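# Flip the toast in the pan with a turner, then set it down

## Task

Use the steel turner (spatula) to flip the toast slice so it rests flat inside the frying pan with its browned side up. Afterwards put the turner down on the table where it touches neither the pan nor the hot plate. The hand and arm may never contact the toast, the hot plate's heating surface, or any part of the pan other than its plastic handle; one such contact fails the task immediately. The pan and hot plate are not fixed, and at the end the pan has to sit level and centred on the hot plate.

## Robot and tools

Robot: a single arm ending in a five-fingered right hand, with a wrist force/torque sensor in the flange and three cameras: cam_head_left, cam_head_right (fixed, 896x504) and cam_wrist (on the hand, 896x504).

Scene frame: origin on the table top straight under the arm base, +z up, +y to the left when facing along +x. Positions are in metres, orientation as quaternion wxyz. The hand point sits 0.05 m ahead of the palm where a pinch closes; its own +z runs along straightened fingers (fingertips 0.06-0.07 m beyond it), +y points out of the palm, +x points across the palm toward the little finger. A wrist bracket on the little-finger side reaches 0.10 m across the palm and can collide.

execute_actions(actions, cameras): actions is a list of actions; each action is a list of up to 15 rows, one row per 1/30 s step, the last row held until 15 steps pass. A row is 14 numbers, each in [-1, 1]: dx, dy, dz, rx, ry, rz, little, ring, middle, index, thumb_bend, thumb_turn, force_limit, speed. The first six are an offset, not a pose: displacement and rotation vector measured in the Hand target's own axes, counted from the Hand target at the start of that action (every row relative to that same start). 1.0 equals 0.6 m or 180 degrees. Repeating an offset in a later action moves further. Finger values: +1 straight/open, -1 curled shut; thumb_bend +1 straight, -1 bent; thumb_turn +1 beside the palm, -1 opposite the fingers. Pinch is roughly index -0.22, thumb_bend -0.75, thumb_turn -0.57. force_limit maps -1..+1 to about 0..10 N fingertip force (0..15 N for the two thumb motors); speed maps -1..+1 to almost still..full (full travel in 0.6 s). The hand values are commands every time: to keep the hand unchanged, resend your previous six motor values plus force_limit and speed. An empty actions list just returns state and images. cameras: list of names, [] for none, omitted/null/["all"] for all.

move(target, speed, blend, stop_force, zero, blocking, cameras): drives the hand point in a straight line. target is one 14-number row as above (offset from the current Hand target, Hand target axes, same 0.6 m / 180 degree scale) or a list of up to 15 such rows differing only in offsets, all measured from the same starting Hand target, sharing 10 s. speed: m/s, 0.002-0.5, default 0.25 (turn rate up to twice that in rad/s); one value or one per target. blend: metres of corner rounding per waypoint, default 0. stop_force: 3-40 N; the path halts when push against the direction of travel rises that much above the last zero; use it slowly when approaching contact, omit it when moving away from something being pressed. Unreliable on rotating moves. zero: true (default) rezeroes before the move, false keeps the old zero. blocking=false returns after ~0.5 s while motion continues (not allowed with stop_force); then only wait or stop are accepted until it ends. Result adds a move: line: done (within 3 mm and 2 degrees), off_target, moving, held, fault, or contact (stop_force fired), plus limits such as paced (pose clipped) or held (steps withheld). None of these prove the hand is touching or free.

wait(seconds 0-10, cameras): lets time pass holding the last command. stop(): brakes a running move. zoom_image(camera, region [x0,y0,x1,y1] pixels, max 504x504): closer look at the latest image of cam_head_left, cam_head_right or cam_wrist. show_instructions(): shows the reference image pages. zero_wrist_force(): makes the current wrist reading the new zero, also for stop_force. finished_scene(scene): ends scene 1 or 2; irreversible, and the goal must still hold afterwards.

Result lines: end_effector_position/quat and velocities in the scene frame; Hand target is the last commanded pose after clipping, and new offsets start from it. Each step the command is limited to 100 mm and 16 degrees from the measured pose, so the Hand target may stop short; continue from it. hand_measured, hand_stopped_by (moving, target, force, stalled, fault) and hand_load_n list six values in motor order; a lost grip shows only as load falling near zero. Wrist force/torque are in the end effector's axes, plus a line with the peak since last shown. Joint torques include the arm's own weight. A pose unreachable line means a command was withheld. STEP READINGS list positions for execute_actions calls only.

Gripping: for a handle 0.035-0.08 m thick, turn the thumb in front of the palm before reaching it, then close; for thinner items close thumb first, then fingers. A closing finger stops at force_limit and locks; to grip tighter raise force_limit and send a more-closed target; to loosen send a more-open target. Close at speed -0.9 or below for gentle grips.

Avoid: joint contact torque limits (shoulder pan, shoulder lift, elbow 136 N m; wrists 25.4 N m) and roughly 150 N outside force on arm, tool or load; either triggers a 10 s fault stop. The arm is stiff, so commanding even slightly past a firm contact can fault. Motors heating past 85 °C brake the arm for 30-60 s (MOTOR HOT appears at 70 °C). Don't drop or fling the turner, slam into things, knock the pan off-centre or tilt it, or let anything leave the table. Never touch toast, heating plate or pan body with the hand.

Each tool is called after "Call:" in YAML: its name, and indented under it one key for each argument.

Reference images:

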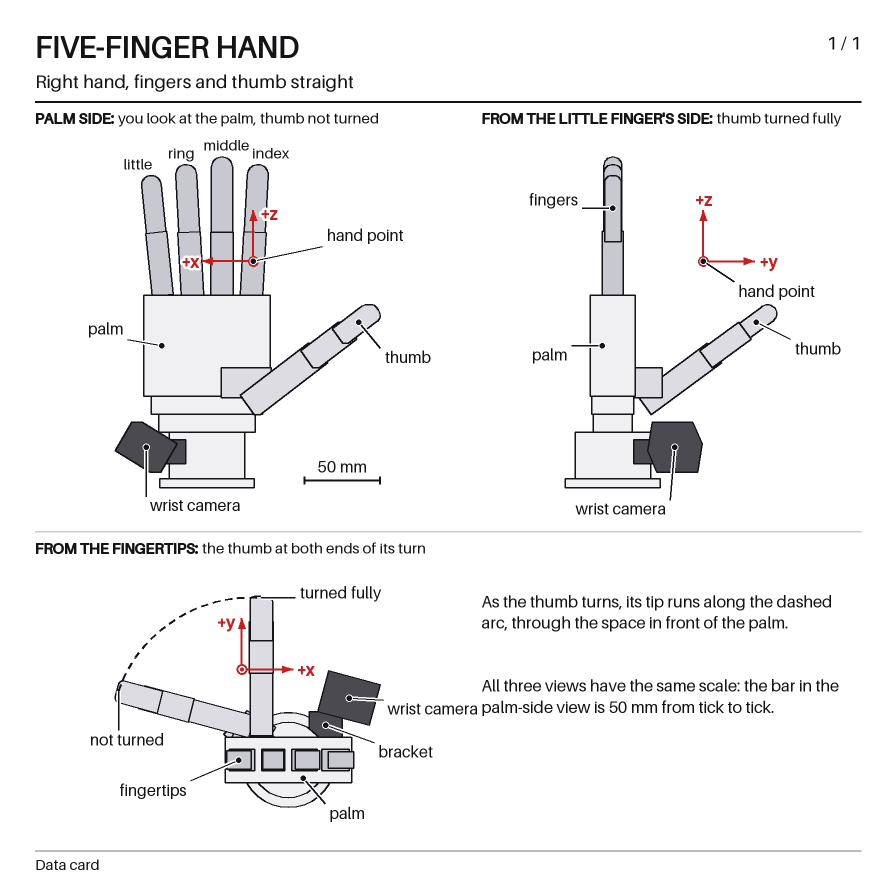

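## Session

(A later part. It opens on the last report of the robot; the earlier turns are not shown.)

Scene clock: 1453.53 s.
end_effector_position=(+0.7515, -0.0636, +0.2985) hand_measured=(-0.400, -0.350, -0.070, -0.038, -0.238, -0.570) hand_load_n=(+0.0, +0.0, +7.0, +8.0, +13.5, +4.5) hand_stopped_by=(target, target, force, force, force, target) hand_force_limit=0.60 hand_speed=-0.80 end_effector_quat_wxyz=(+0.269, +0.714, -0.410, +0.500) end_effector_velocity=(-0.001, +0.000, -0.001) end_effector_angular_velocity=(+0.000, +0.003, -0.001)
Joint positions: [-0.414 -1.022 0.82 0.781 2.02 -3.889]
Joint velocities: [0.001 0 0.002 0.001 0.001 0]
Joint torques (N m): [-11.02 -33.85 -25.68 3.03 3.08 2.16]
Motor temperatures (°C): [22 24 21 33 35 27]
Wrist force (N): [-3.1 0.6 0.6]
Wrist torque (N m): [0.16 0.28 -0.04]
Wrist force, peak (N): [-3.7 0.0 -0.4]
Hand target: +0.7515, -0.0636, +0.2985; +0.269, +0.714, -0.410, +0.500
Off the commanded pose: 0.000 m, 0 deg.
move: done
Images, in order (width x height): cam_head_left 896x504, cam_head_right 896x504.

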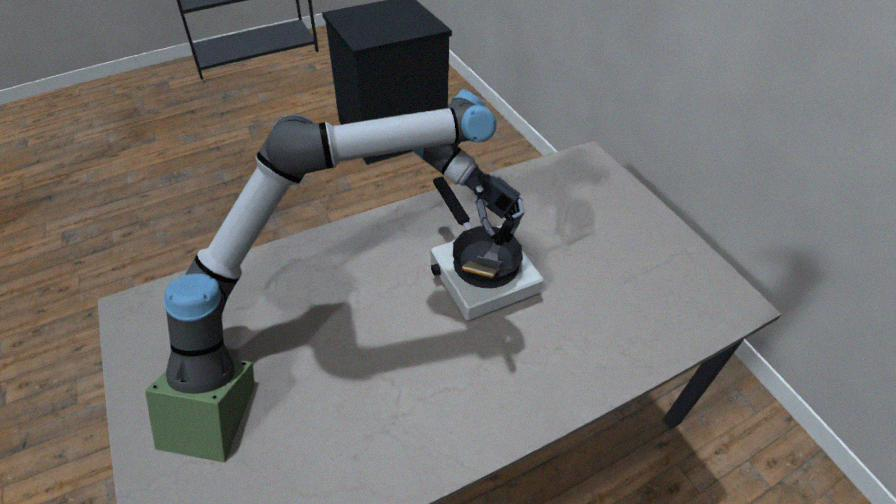

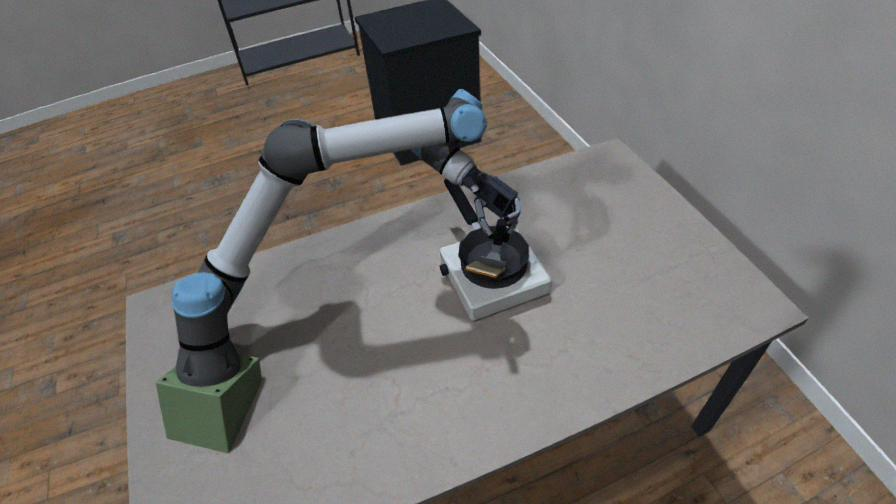

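Call:
move:
  target: [-0.0052,-0.0436,-0.0104,0,0,0,-0.4,-0.35,-0.35,-0.5,-0.95,-0.57,0.6,-0.8]
  speed: 0.01
  cameras: ["cam_head_left","cam_head_right"]

Call:
zoom_image:
  camera: "cam_head_left"
  region: [455, 225, 535, 285]

Call:
zoom_image:
  camera: "cam_head_right"
  region: [460, 230, 540, 290]

Scene clock: 1460.17 s.
end_effector_position=(+0.7702, -0.0440, +0.2984) hand_measured=(-0.400, -0.350, -0.070, -0.038, -0.238, -0.570) hand_load_n=(+0.0, +0.0, +6.0, +8.0, +13.5, +4.5) hand_stopped_by=(target, target, force, force, force, target) hand_force_limit=0.60 hand_speed=-0.80 end_effector_quat_wxyz=(+0.269, +0.714, -0.410, +0.500) end_effector_velocity=(-0.002, -0.001, -0.002) end_effector_angular_velocity=(+0.001, +0.007, -0.003)
Joint positions: [-0.377 -0.951 0.675 0.866 2.051 -3.866]
Joint velocities: [0 0 0.006 0.002 0 -0.001]
Joint torques (N m): [-22.98 -53.92 -11.43 -0.55 1.7 1.27]
Motor temperatures (°C): [22 24 21 33 35 27]
Wrist force (N): [-3.0 0.3 0.0]
Wrist torque (N m): [0.13 0.31 -0.03]
Wrist force, peak (N): [-3.7 0.2 -0.1]
Hand target: +0.7702, -0.0441, +0.2985; +0.269, +0.714, -0.410, +0.500
Off the commanded pose: 0.000 m, 0 deg.
move: done
Images, in order (width x height): cam_head_left 896x504, cam_head_right 896x504.

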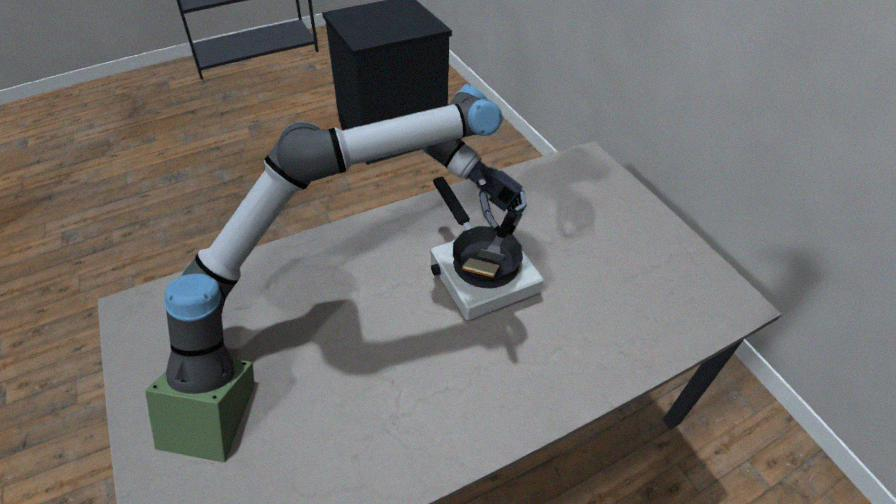

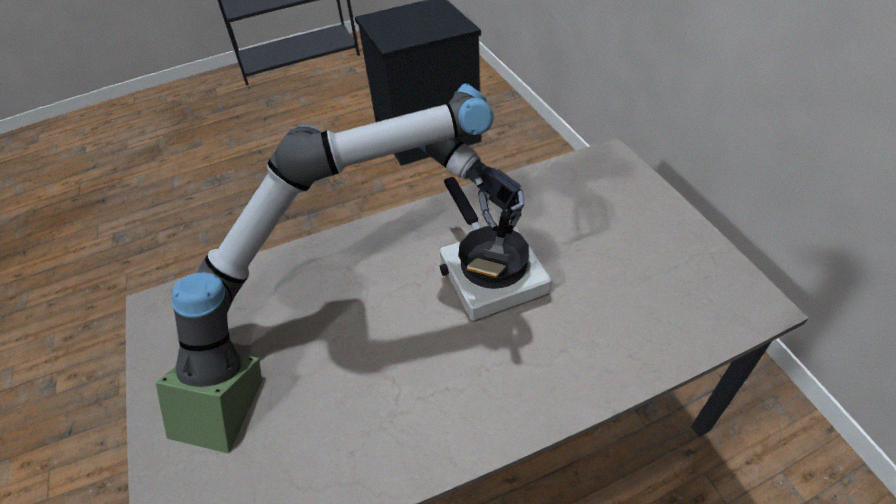

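Scaled by 6.300.

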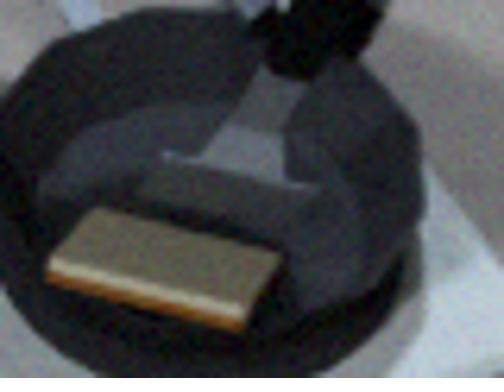

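Scaled by 6.300.

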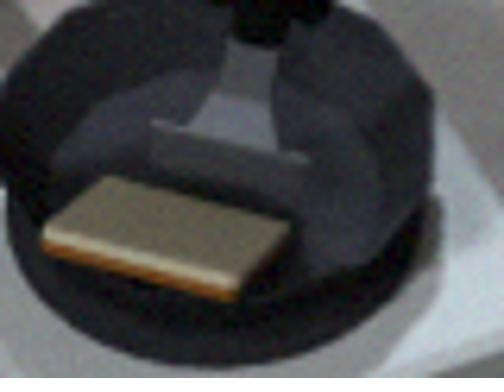

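Call:
move:
  target:
    - [0.185,-0.0237,-0.0755,0,0,0,-0.4,-0.35,-0.35,-0.5,-0.95,-0.57,0.6,-0.8]
    - [0.1832,0.2185,0.1763,0.1741,-0.2214,0.0435,-0.4,-0.35,-0.35,-0.5,-0.95,-0.57,0.6,-0.8]
  speed: [0.06,0.1]
  cameras: ["cam_head_left","cam_head_right"]

Call:
zoom_image:
  camera: "cam_head_left"
  region: [455, 225, 535, 285]

Call:
zoom_image:
  camera: "cam_head_right"
  region: [460, 230, 540, 290]

Scene clock: 1496.77 s.
end_effector_position=(+0.7284, -0.2308, +0.3598) hand_measured=(-0.400, -0.350, -0.070, -0.038, -0.238, -0.570) hand_load_n=(+0.0, -0.5, +5.5, +8.5, +13.5, +5.0) hand_stopped_by=(target, target, force, force, force, target) hand_force_limit=0.60 hand_speed=-0.80 end_effector_quat_wxyz=(-0.117, +0.856, -0.375, +0.337) end_effector_velocity=(+0.000, +0.000, +0.000) end_effector_angular_velocity=(-0.001, -0.001, +0.000)
Joint positions: [-1.075 -0.728 0.409 1.298 0.65 -4.339]
Joint velocities: [0 0 0 -0.001 0 -0.001]
Joint torques (N m): [-23.94 -48.86 -10.24 -1.1 -1.2 1.86]
Motor temperatures (°C): [22 24 21 33 35 27]
Wrist force (N): [-1.7 2.7 0.7]
Wrist torque (N m): [0.34 0.28 -0.03]
Wrist force, peak (N): [-3.8 0.3 0.5]
Hand target: +0.7285, -0.2307, +0.3598; -0.117, +0.856, -0.375, +0.337
Off the commanded pose: 0.000 m, 0 deg.
elbow stopped short: the move would have taken joint 3 (elbow) straighter than the controller allows.
move: done
Images, in order (width x height): cam_head_left 896x504, cam_head_right 896x504.

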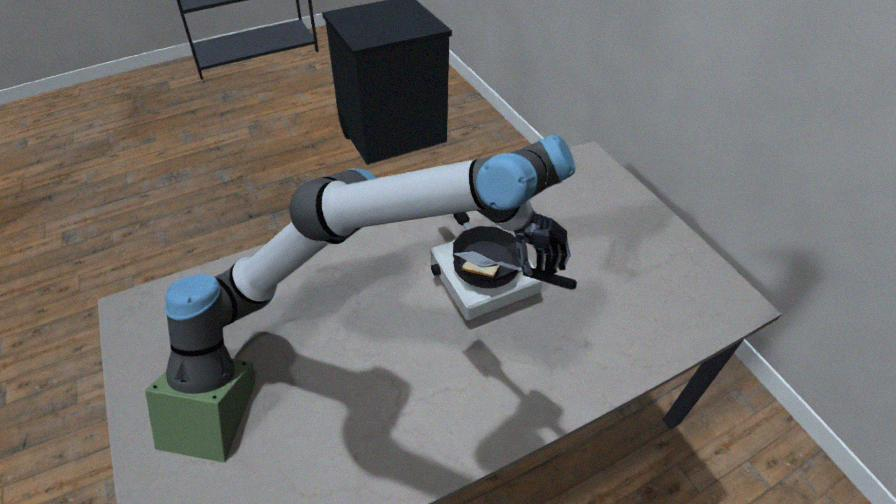

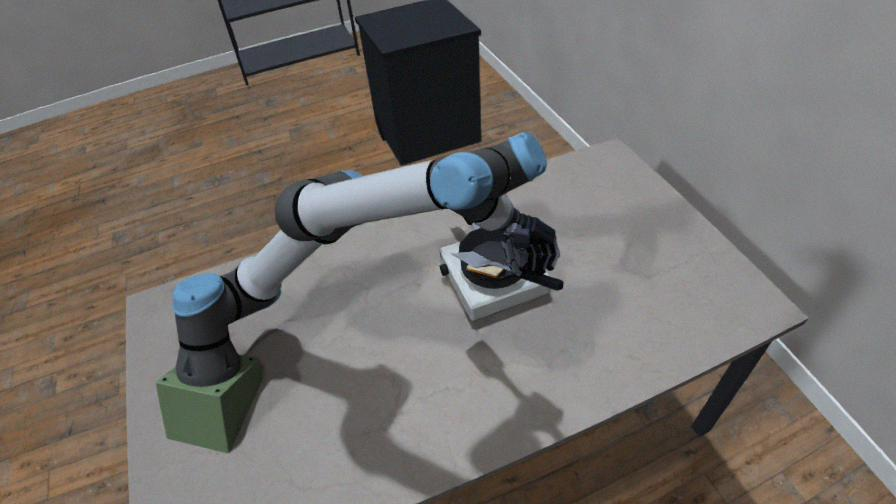

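Scaled by 6.300.

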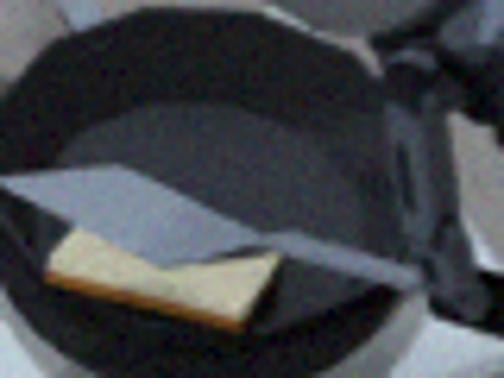

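Scaled by 6.300.

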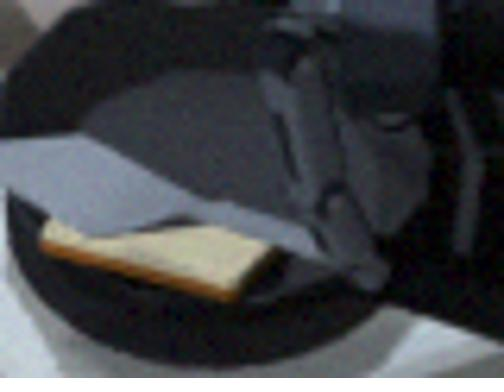

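Call:
move:
  target: [-0.0694,0.0644,0.1058,0,0,0,-0.4,-0.35,-0.35,-0.5,-0.95,-0.57,0.6,-0.8]
  speed: 0.05
  stop_force: 4
  cameras: ["cam_head_left","cam_head_right"]

Call:
zoom_image:
  camera: "cam_head_left"
  region: [445, 225, 525, 285]

Call:
zoom_image:
  camera: "cam_head_right"
  region: [450, 230, 530, 290]

Scene clock: 1505.13 s.
end_effector_position=(+0.7285, -0.2308, +0.2747) hand_measured=(-0.400, -0.350, -0.070, -0.038, -0.238, -0.570) hand_load_n=(+0.0, -0.5, +5.5, +8.5, +13.5, +4.5) hand_stopped_by=(target, target, force, force, force, target) hand_force_limit=0.60 hand_speed=-0.80 end_effector_quat_wxyz=(-0.117, +0.856, -0.375, +0.337) end_effector_velocity=(+0.000, +0.000, -0.001) end_effector_angular_velocity=(-0.001, +0.001, +0.002)
Joint positions: [-1.012 -0.816 0.748 0.981 0.687 -4.256]
Joint velocities: [0.001 0.001 0 -0.001 0 -0.002]
Joint torques (N m): [-31.95 -29.65 -19.42 1.65 -1.46 -2.19]
Motor temperatures (°C): [22 24 21 33 35 27]
Wrist force (N): [-2.3 2.7 1.1]
Wrist torque (N m): [0.29 0.33 -0.07]
Wrist force, peak (N): [-2.7 3.0 1.6]
Hand target: +0.7285, -0.2308, +0.2747; -0.117, +0.856, -0.375, +0.337
Off the commanded pose: 0.000 m, 0 deg.
move: done
Images, in order (width x height): cam_head_left 896x504, cam_head_right 896x504.

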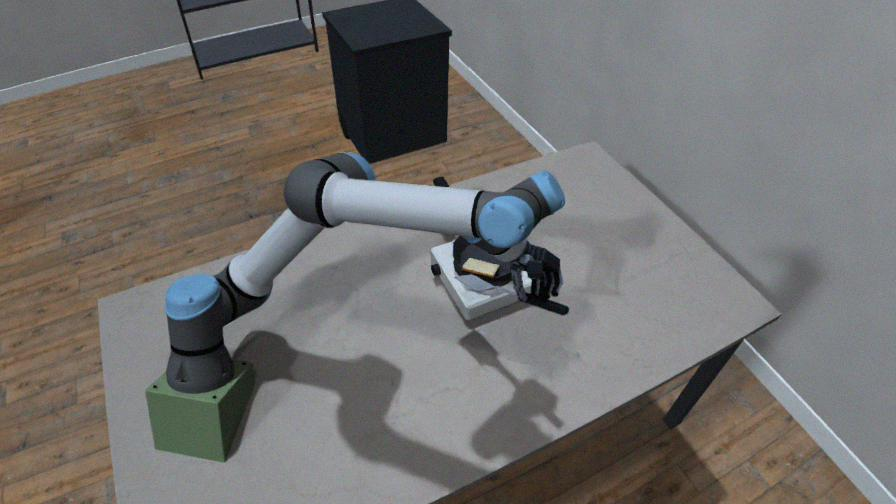

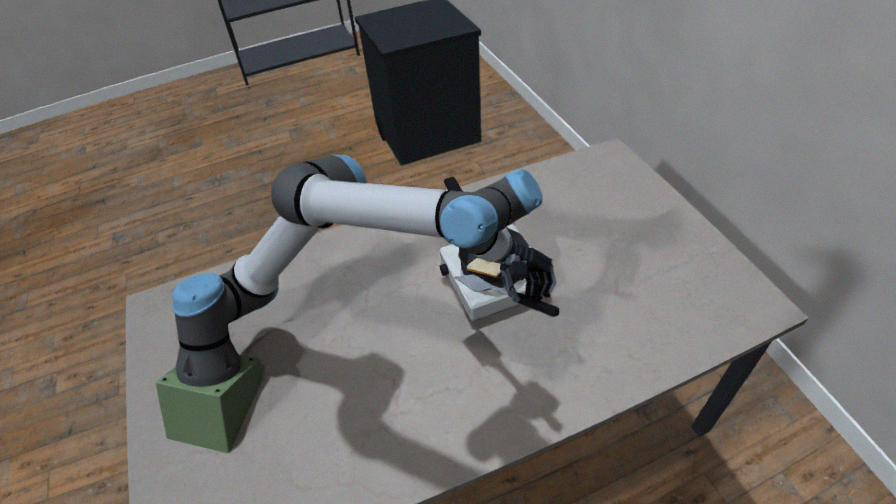

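Scaled by 6.300.

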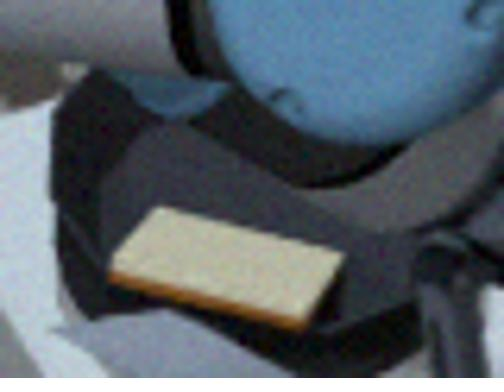

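Scaled by 6.300.

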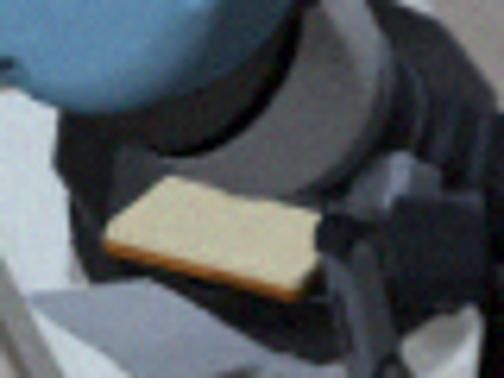

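Call:
move:
  target: [-0.037,-0.021,0.0647,0,0,0,-0.4,-0.35,-0.35,-0.5,-0.95,-0.57,0.6,-0.8]
  speed: 0.03
  stop_force: 3
  cameras: ["cam_head_left","cam_head_right"]

Call:
zoom_image:
  camera: "cam_head_left"
  region: [455, 250, 505, 287]

Call:
zoom_image:
  camera: "cam_head_right"
  region: [455, 250, 505, 287]

Scene clock: 1520.03 s.
end_effector_position=(+0.7504, -0.2081, +0.2407) hand_measured=(-0.400, -0.350, -0.070, -0.038, -0.238, -0.570) hand_load_n=(+0.0, -0.5, +6.0, +8.5, +13.5, +5.0) hand_stopped_by=(target, target, force, force, force, target) hand_force_limit=0.60 hand_speed=-0.80 end_effector_quat_wxyz=(-0.117, +0.856, -0.375, +0.337) end_effector_velocity=(-0.001, +0.001, -0.001) end_effector_angular_velocity=(+0.005, +0.002, -0.003)
Joint positions: [-0.94 -0.816 0.774 0.89 0.733 -4.171]
Joint velocities: [0 0 0.001 0.002 -0.001 0.002]
Joint torques (N m): [-32.11 -48.41 -24.66 3.18 -1.27 -2.2]
Motor temperatures (°C): [22 24 21 33 35 27]
Wrist force (N): [-2.0 2.9 1.2]
Wrist torque (N m): [0.30 0.26 -0.09]
Wrist force, peak (N): [-2.3 3.1 1.4]
Hand target: +0.7505, -0.2081, +0.2407; -0.117, +0.856, -0.375, +0.337
Off the commanded pose: 0.000 m, 0 deg.
move: done
Images, in order (width x height): cam_head_left 896x504, cam_head_right 896x504.

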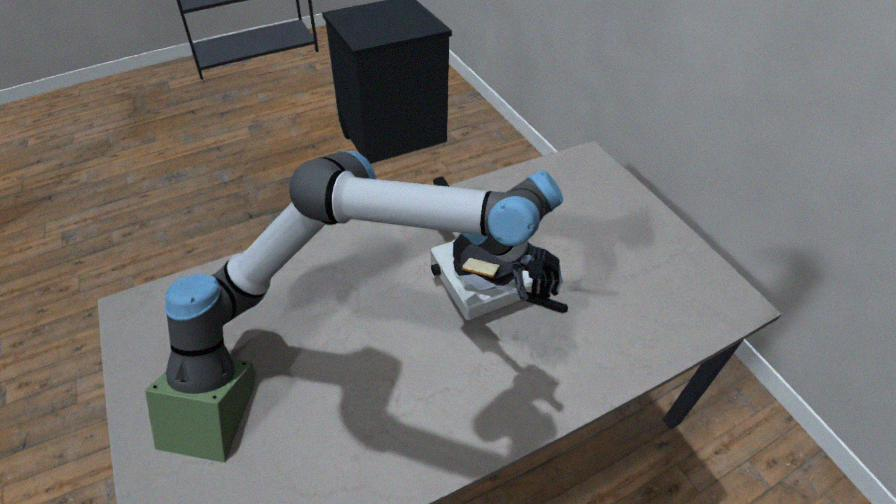

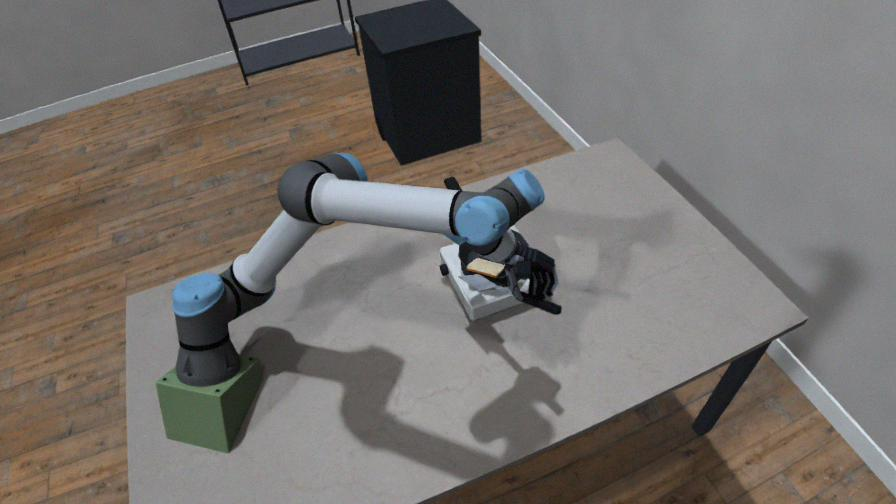

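Scaled by 10.080.

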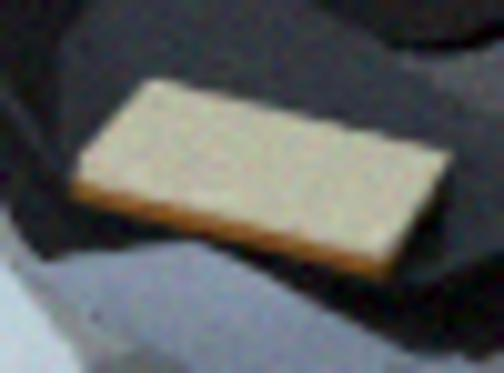

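Scaled by 10.080.

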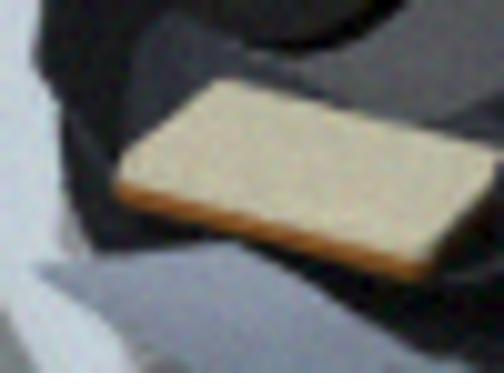

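Call:
wait:
  seconds: 0.1
  cameras: ["cam_wrist"]

Scene clock: 1525.93 s.
end_effector_position=(+0.7505, -0.2081, +0.2407) hand_measured=(-0.400, -0.350, -0.070, -0.038, -0.238, -0.570) hand_load_n=(+0.0, -0.5, +5.5, +9.0, +13.5, +5.0) hand_stopped_by=(target, target, force, force, force, target) hand_force_limit=0.60 hand_speed=-0.80 end_effector_quat_wxyz=(-0.117, +0.856, -0.375, +0.337) end_effector_velocity=(+0.000, +0.001, +0.000) end_effector_angular_velocity=(+0.001, +0.001, +0.000)
Joint positions: [-0.94 -0.816 0.774 0.89 0.733 -4.171]
Joint velocities: [0.001 0 0.001 0.001 0 0]
Joint torques (N m): [-31.1 -49.82 -21.11 2.65 -1.1 -1.99]
Motor temperatures (°C): [22 24 21 33 35 27]
Wrist force (N): [-2.1 2.6 1.1]
Wrist torque (N m): [0.27 0.27 -0.09]
Wrist force, peak (N): [-2.1 3.3 1.3]
Hand target: +0.7505, -0.2081, +0.2407; -0.117, +0.856, -0.375, +0.337
Off the commanded pose: 0.000 m, 0 deg.
wait: 0.10 s; at rest from the start
camera_calibration:
cam_wrist: T_world_to_cam=[[-0.401903, -0.870478, -0.284152, 0.18274], [-0.896184, 0.437624, -0.0730699, 0.781578], [0.187957, 0.225285, -0.955991, 0.249438], [0, 0, 0, 1]] pos_world=[0.726998, -0.23916, 0.347496]
Images, in order (width x height): cam_wrist 896x504.

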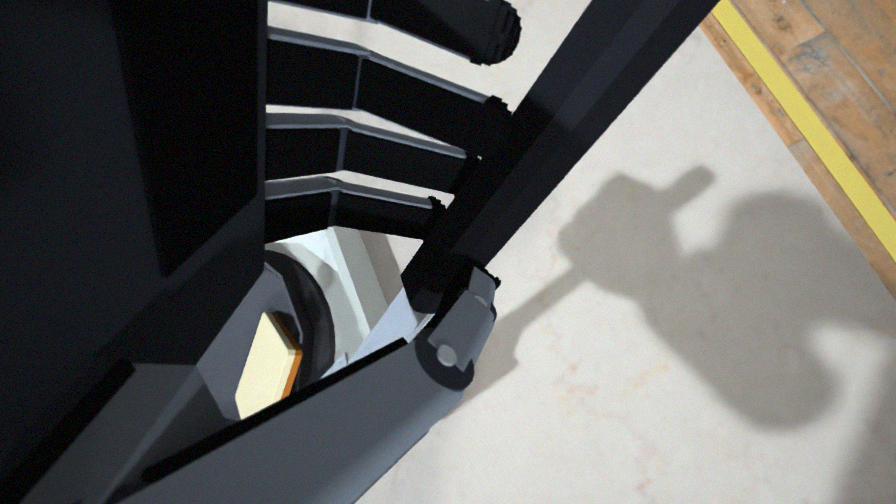

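Call:
move:
  target: [-0.006,-0.0078,0.016,0,0,0,-0.4,-0.35,-0.35,-0.5,-0.95,-0.57,0.6,-0.8]
  speed: 0.01
  stop_force: 3
  cameras: ["cam_head_left","cam_head_right"]

Call:
zoom_image:
  camera: "cam_head_left"
  region: [455, 250, 505, 287]

Call:
zoom_image:
  camera: "cam_head_right"
  region: [455, 250, 505, 287]

Scene clock: 1532.90 s.
end_effector_position=(+0.7577, -0.2028, +0.2339) hand_measured=(-0.400, -0.350, -0.070, -0.038, -0.238, -0.570) hand_load_n=(+0.0, -0.5, +6.0, +8.5, +13.0, +5.0) hand_stopped_by=(target, target, force, force, force, target) hand_force_limit=0.60 hand_speed=-0.80 end_effector_quat_wxyz=(-0.117, +0.856, -0.375, +0.337) end_effector_velocity=(+0.000, +0.000, +0.000) end_effector_angular_velocity=(+0.001, +0.000, -0.002)
Joint positions: [-0.922 -0.808 0.762 0.879 0.745 -4.151]
Joint velocities: [0 0 0 0 0 0.001]
Joint torques (N m): [-31.35 -49.48 -11.42 2.71 -1.3 -2.27]
Motor temperatures (°C): [22 24 21 33 35 27]
Wrist force (N): [-2.1 2.6 1.0]
Wrist torque (N m): [0.26 0.29 -0.09]
Wrist force, peak (N): [-2.3 3.2 1.2]
Hand target: +0.7577, -0.2028, +0.2339; -0.117, +0.856, -0.375, +0.337
Off the commanded pose: 0.000 m, 0 deg.
move: done
Images, in order (width x height): cam_head_left 896x504, cam_head_right 896x504.

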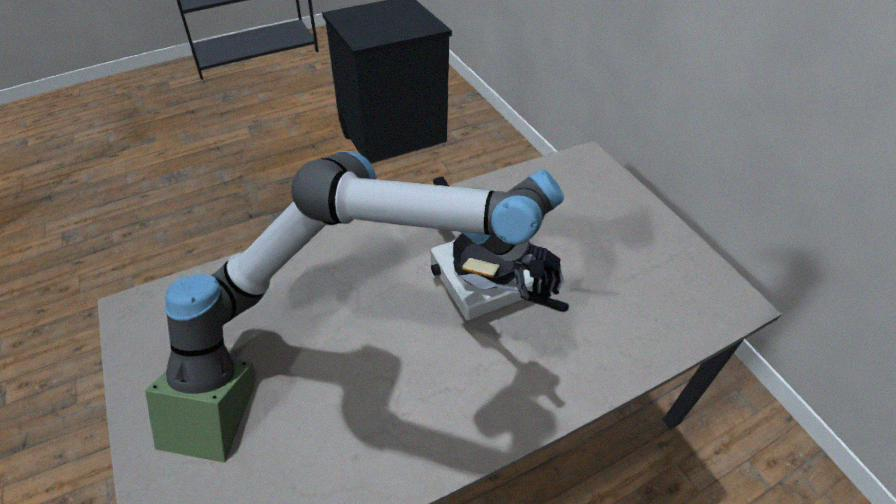

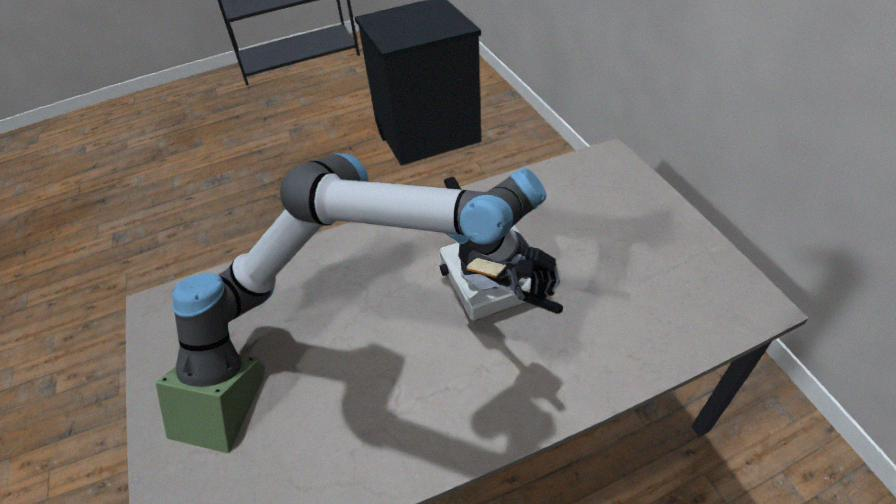

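Scaled by 10.080.

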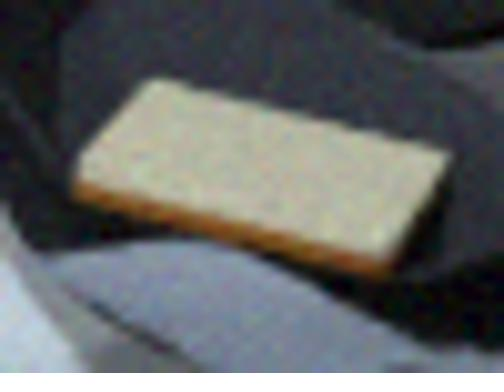

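Scaled by 10.080.

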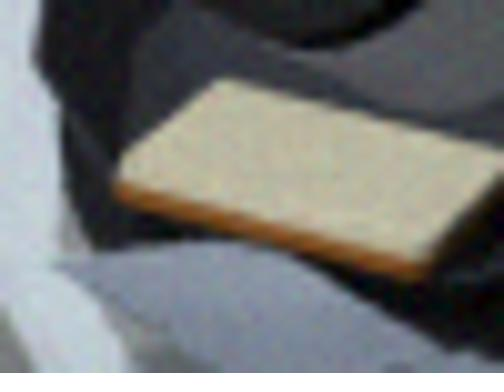

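Call:
move:
  target: [-0.006,-0.0078,0.016,0,0,0,-0.4,-0.35,-0.35,-0.5,-0.95,-0.57,0.6,-0.8]
  speed: 0.01
  stop_force: 3
  cameras: ["cam_head_left","cam_head_right"]

Call:
zoom_image:
  camera: "cam_head_left"
  region: [455, 250, 505, 287]

Call:
zoom_image:
  camera: "cam_head_right"
  region: [455, 250, 505, 287]

Scene clock: 1539.90 s.
end_effector_position=(+0.7649, -0.1974, +0.2271) hand_measured=(-0.400, -0.350, -0.070, -0.038, -0.238, -0.570) hand_load_n=(+0.0, +0.0, +6.0, +8.5, +13.5, +4.5) hand_stopped_by=(target, target, force, force, force, target) hand_force_limit=0.60 hand_speed=-0.80 end_effector_quat_wxyz=(-0.117, +0.856, -0.375, +0.337) end_effector_velocity=(+0.000, +0.001, +0.000) end_effector_angular_velocity=(+0.002, +0.001, -0.002)
Joint positions: [-0.904 -0.799 0.749 0.869 0.757 -4.131]
Joint velocities: [0 0 0 0.002 0 0.001]
Joint torques (N m): [-31.44 -50.65 -11.07 2.61 -1.2 -2.27]
Motor temperatures (°C): [22 24 21 33 35 27]
Wrist force (N): [-2.1 1.9 1.0]
Wrist torque (N m): [0.20 0.30 -0.05]
Wrist force, peak (N): [-2.3 2.9 1.1]
Hand target: +0.7649, -0.1974, +0.2271; -0.117, +0.856, -0.375, +0.337
Off the commanded pose: 0.000 m, 0 deg.
move: done
Images, in order (width x height): cam_head_left 896x504, cam_head_right 896x504.

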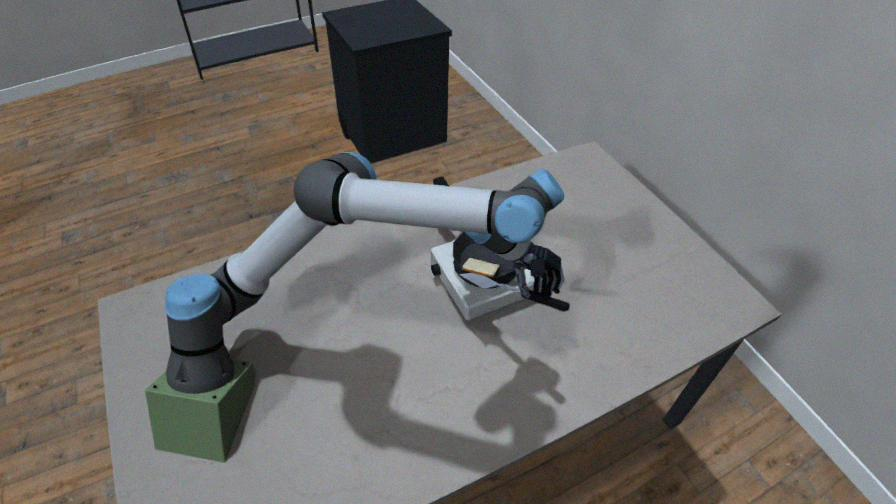

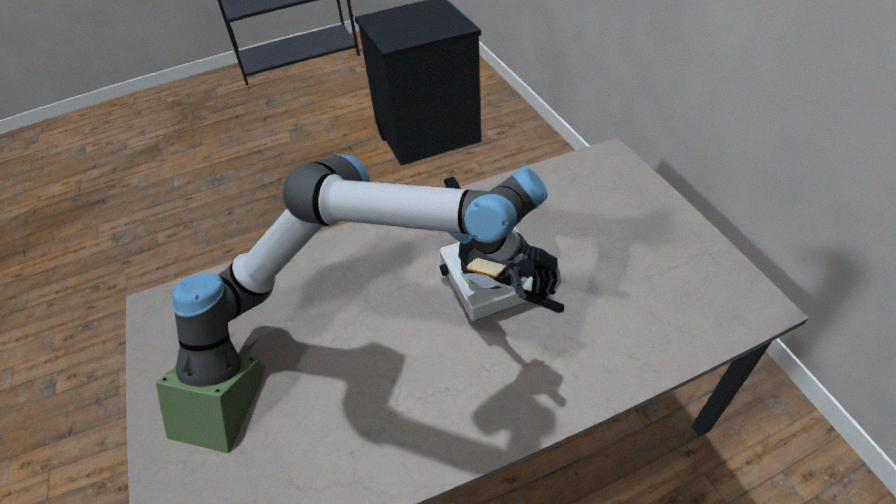

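Scaled by 10.080.

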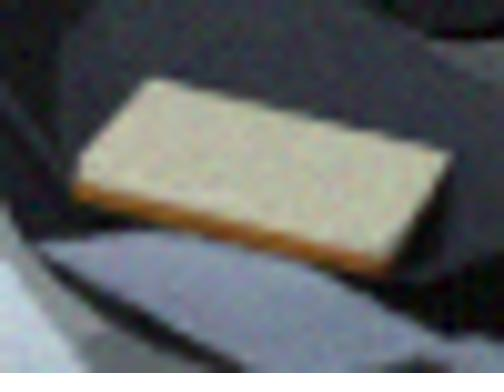

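Scaled by 10.080.

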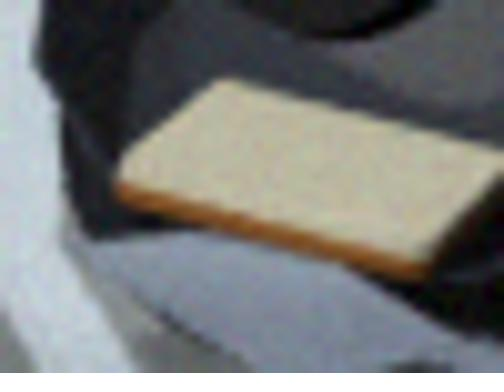

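Call:
move:
  target:
    - [-0.0032,-0.0045,0.006,0,0,0,-0.4,-0.35,-0.35,-0.5,-0.95,-0.57,0.6,-0.8]
    - [0.0008,-0.0083,-0.0002,0,0,0,-0.4,-0.35,-0.35,-0.5,-0.95,-0.57,0.6,-0.8]
    - [-0.0052,-0.038,0.0138,0,0,0,-0.4,-0.35,-0.35,-0.5,-0.95,-0.57,0.6,-0.8]
  speed: 0.012
  cameras: ["cam_head_left","cam_head_right"]

Call:
zoom_image:
  camera: "cam_head_left"
  region: [455, 240, 515, 285]

Call:
zoom_image:
  camera: "cam_head_right"
  region: [455, 240, 515, 285]

Scene clock: 1548.83 s.
end_effector_position=(+0.7818, -0.1797, +0.2297) hand_measured=(-0.400, -0.350, -0.070, -0.038, -0.238, -0.570) hand_load_n=(+0.0, -0.5, +5.5, +8.5, +13.5, +5.0) hand_stopped_by=(target, target, force, force, force, target) hand_force_limit=0.60 hand_speed=-0.80 end_effector_quat_wxyz=(-0.117, +0.856, -0.375, +0.337) end_effector_velocity=(-0.001, -0.001, +0.000) end_effector_angular_velocity=(-0.001, +0.000, +0.000)
Joint positions: [-0.871 -0.781 0.678 0.898 0.78 -4.097]
Joint velocities: [-0.001 0 0.001 0 0 -0.001]
Joint torques (N m): [-31.62 -39.61 -11.93 2.07 -0.08 -0.21]
Motor temperatures (°C): [22 24 21 32 35 27]
Wrist force (N): [-1.6 2.5 1.2]
Wrist torque (N m): [0.28 0.27 -0.02]
Wrist force, peak (N): [-2.1 2.6 1.3]
Hand target: +0.7817, -0.1798, +0.2297; -0.117, +0.856, -0.375, +0.337
Off the commanded pose: 0.000 m, 0 deg.
move: done
Images, in order (width x height): cam_head_left 896x504, cam_head_right 896x504.

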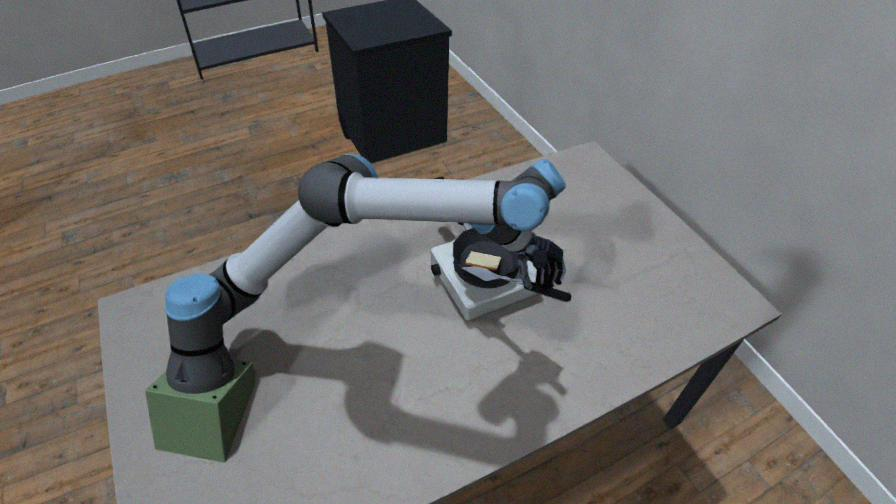

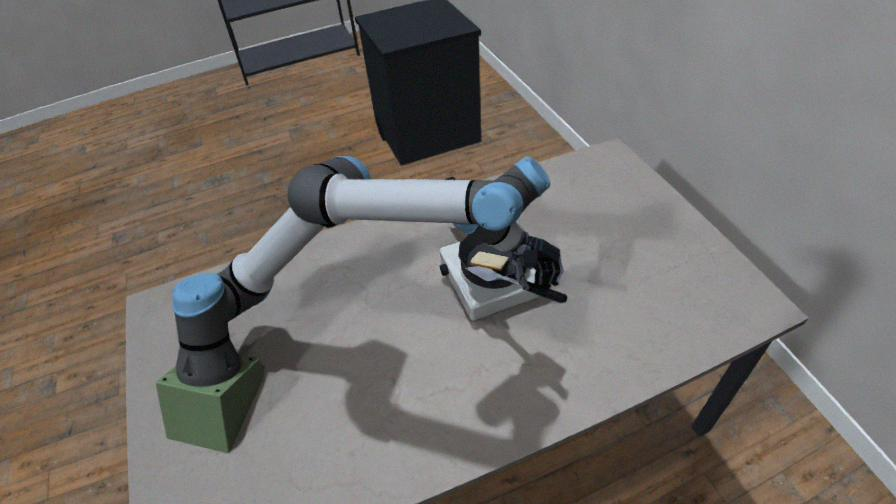

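Scaled by 8.400.

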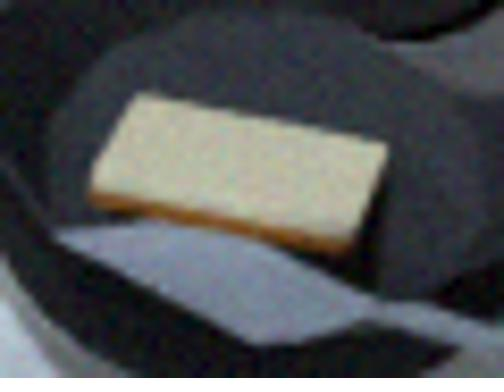

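Scaled by 8.400.

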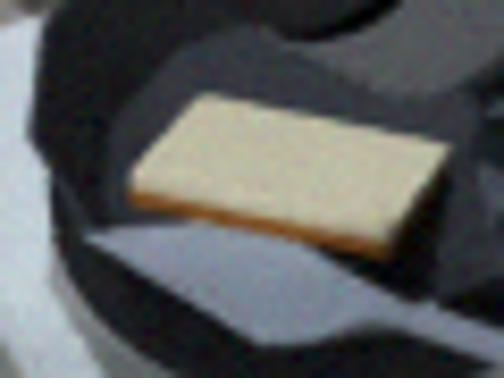

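Call:
move:
  target: [-0.012,-0.0594,0.028,0,0,0,-0.4,-0.35,-0.35,-0.5,-0.95,-0.57,0.6,-0.8]
  speed: 0.015
  cameras: ["cam_head_left","cam_head_right"]

Call:
zoom_image:
  camera: "cam_head_left"
  region: [455, 235, 515, 280]

Call:
zoom_image:
  camera: "cam_head_right"
  region: [460, 235, 520, 280]

Scene clock: 1555.60 s.
end_effector_position=(+0.8094, -0.1508, +0.2298) hand_measured=(-0.400, -0.350, -0.070, -0.038, -0.238, -0.570) hand_load_n=(+0.0, -0.5, +5.5, +8.5, +13.5, +4.5) hand_stopped_by=(target, target, force, force, force, target) hand_force_limit=0.60 hand_speed=-0.80 end_effector_quat_wxyz=(-0.117, +0.856, -0.375, +0.337) end_effector_velocity=(-0.001, -0.001, -0.001) end_effector_angular_velocity=(+0.000, +0.001, -0.002)
Joint positions: [-0.814 -0.736 0.542 0.951 0.82 -4.042]
Joint velocities: [0 -0.001 0.004 -0.001 0.001 0]
Joint torques (N m): [-32.98 -48.41 -10.97 1.37 -0.58 -0.73]
Motor temperatures (°C): [22 24 21 32 35 27]
Wrist force (N): [-1.6 2.6 1.0]
Wrist torque (N m): [0.34 0.24 -0.04]
Wrist force, peak (N): [-1.9 2.7 1.2]
Hand target: +0.8093, -0.1509, +0.2299; -0.117, +0.856, -0.375, +0.337
Off the commanded pose: 0.000 m, 0 deg.
move: done
Images, in order (width x height): cam_head_left 896x504, cam_head_right 896x504.

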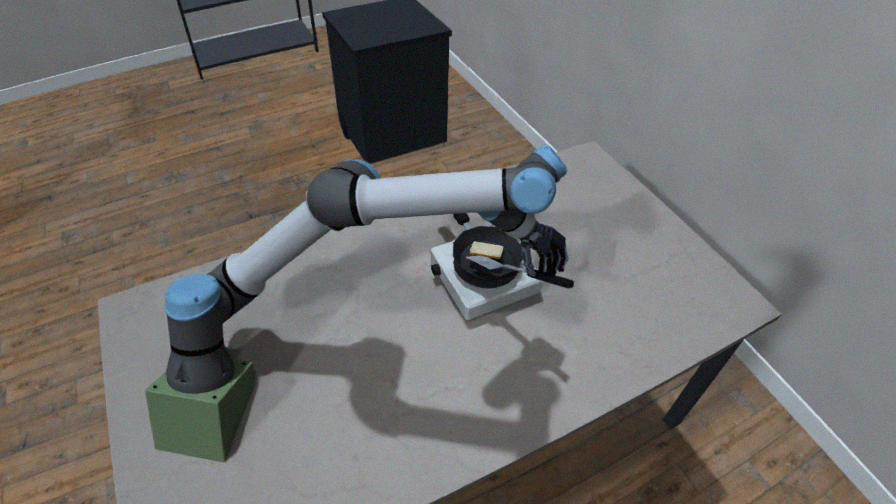

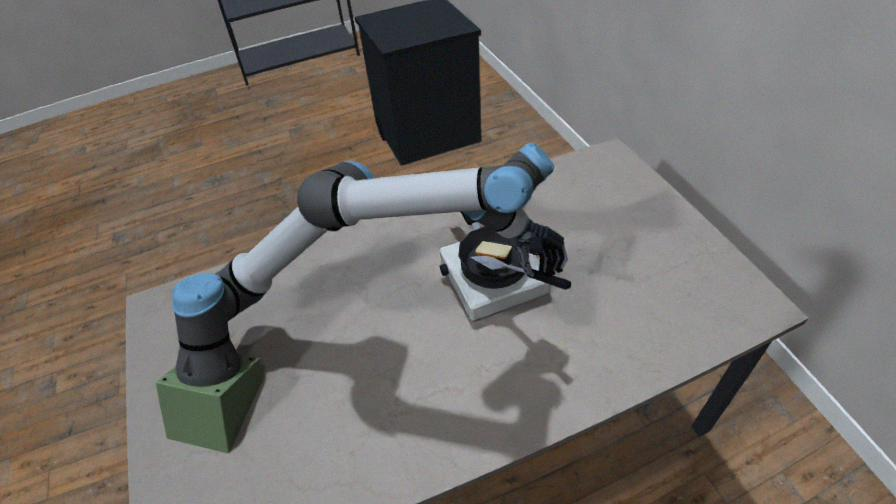

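Scaled by 8.400.

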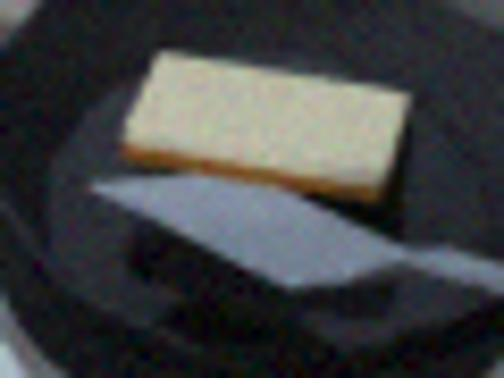

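Scaled by 8.400.

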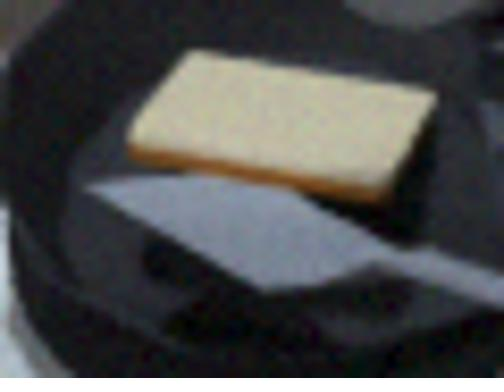

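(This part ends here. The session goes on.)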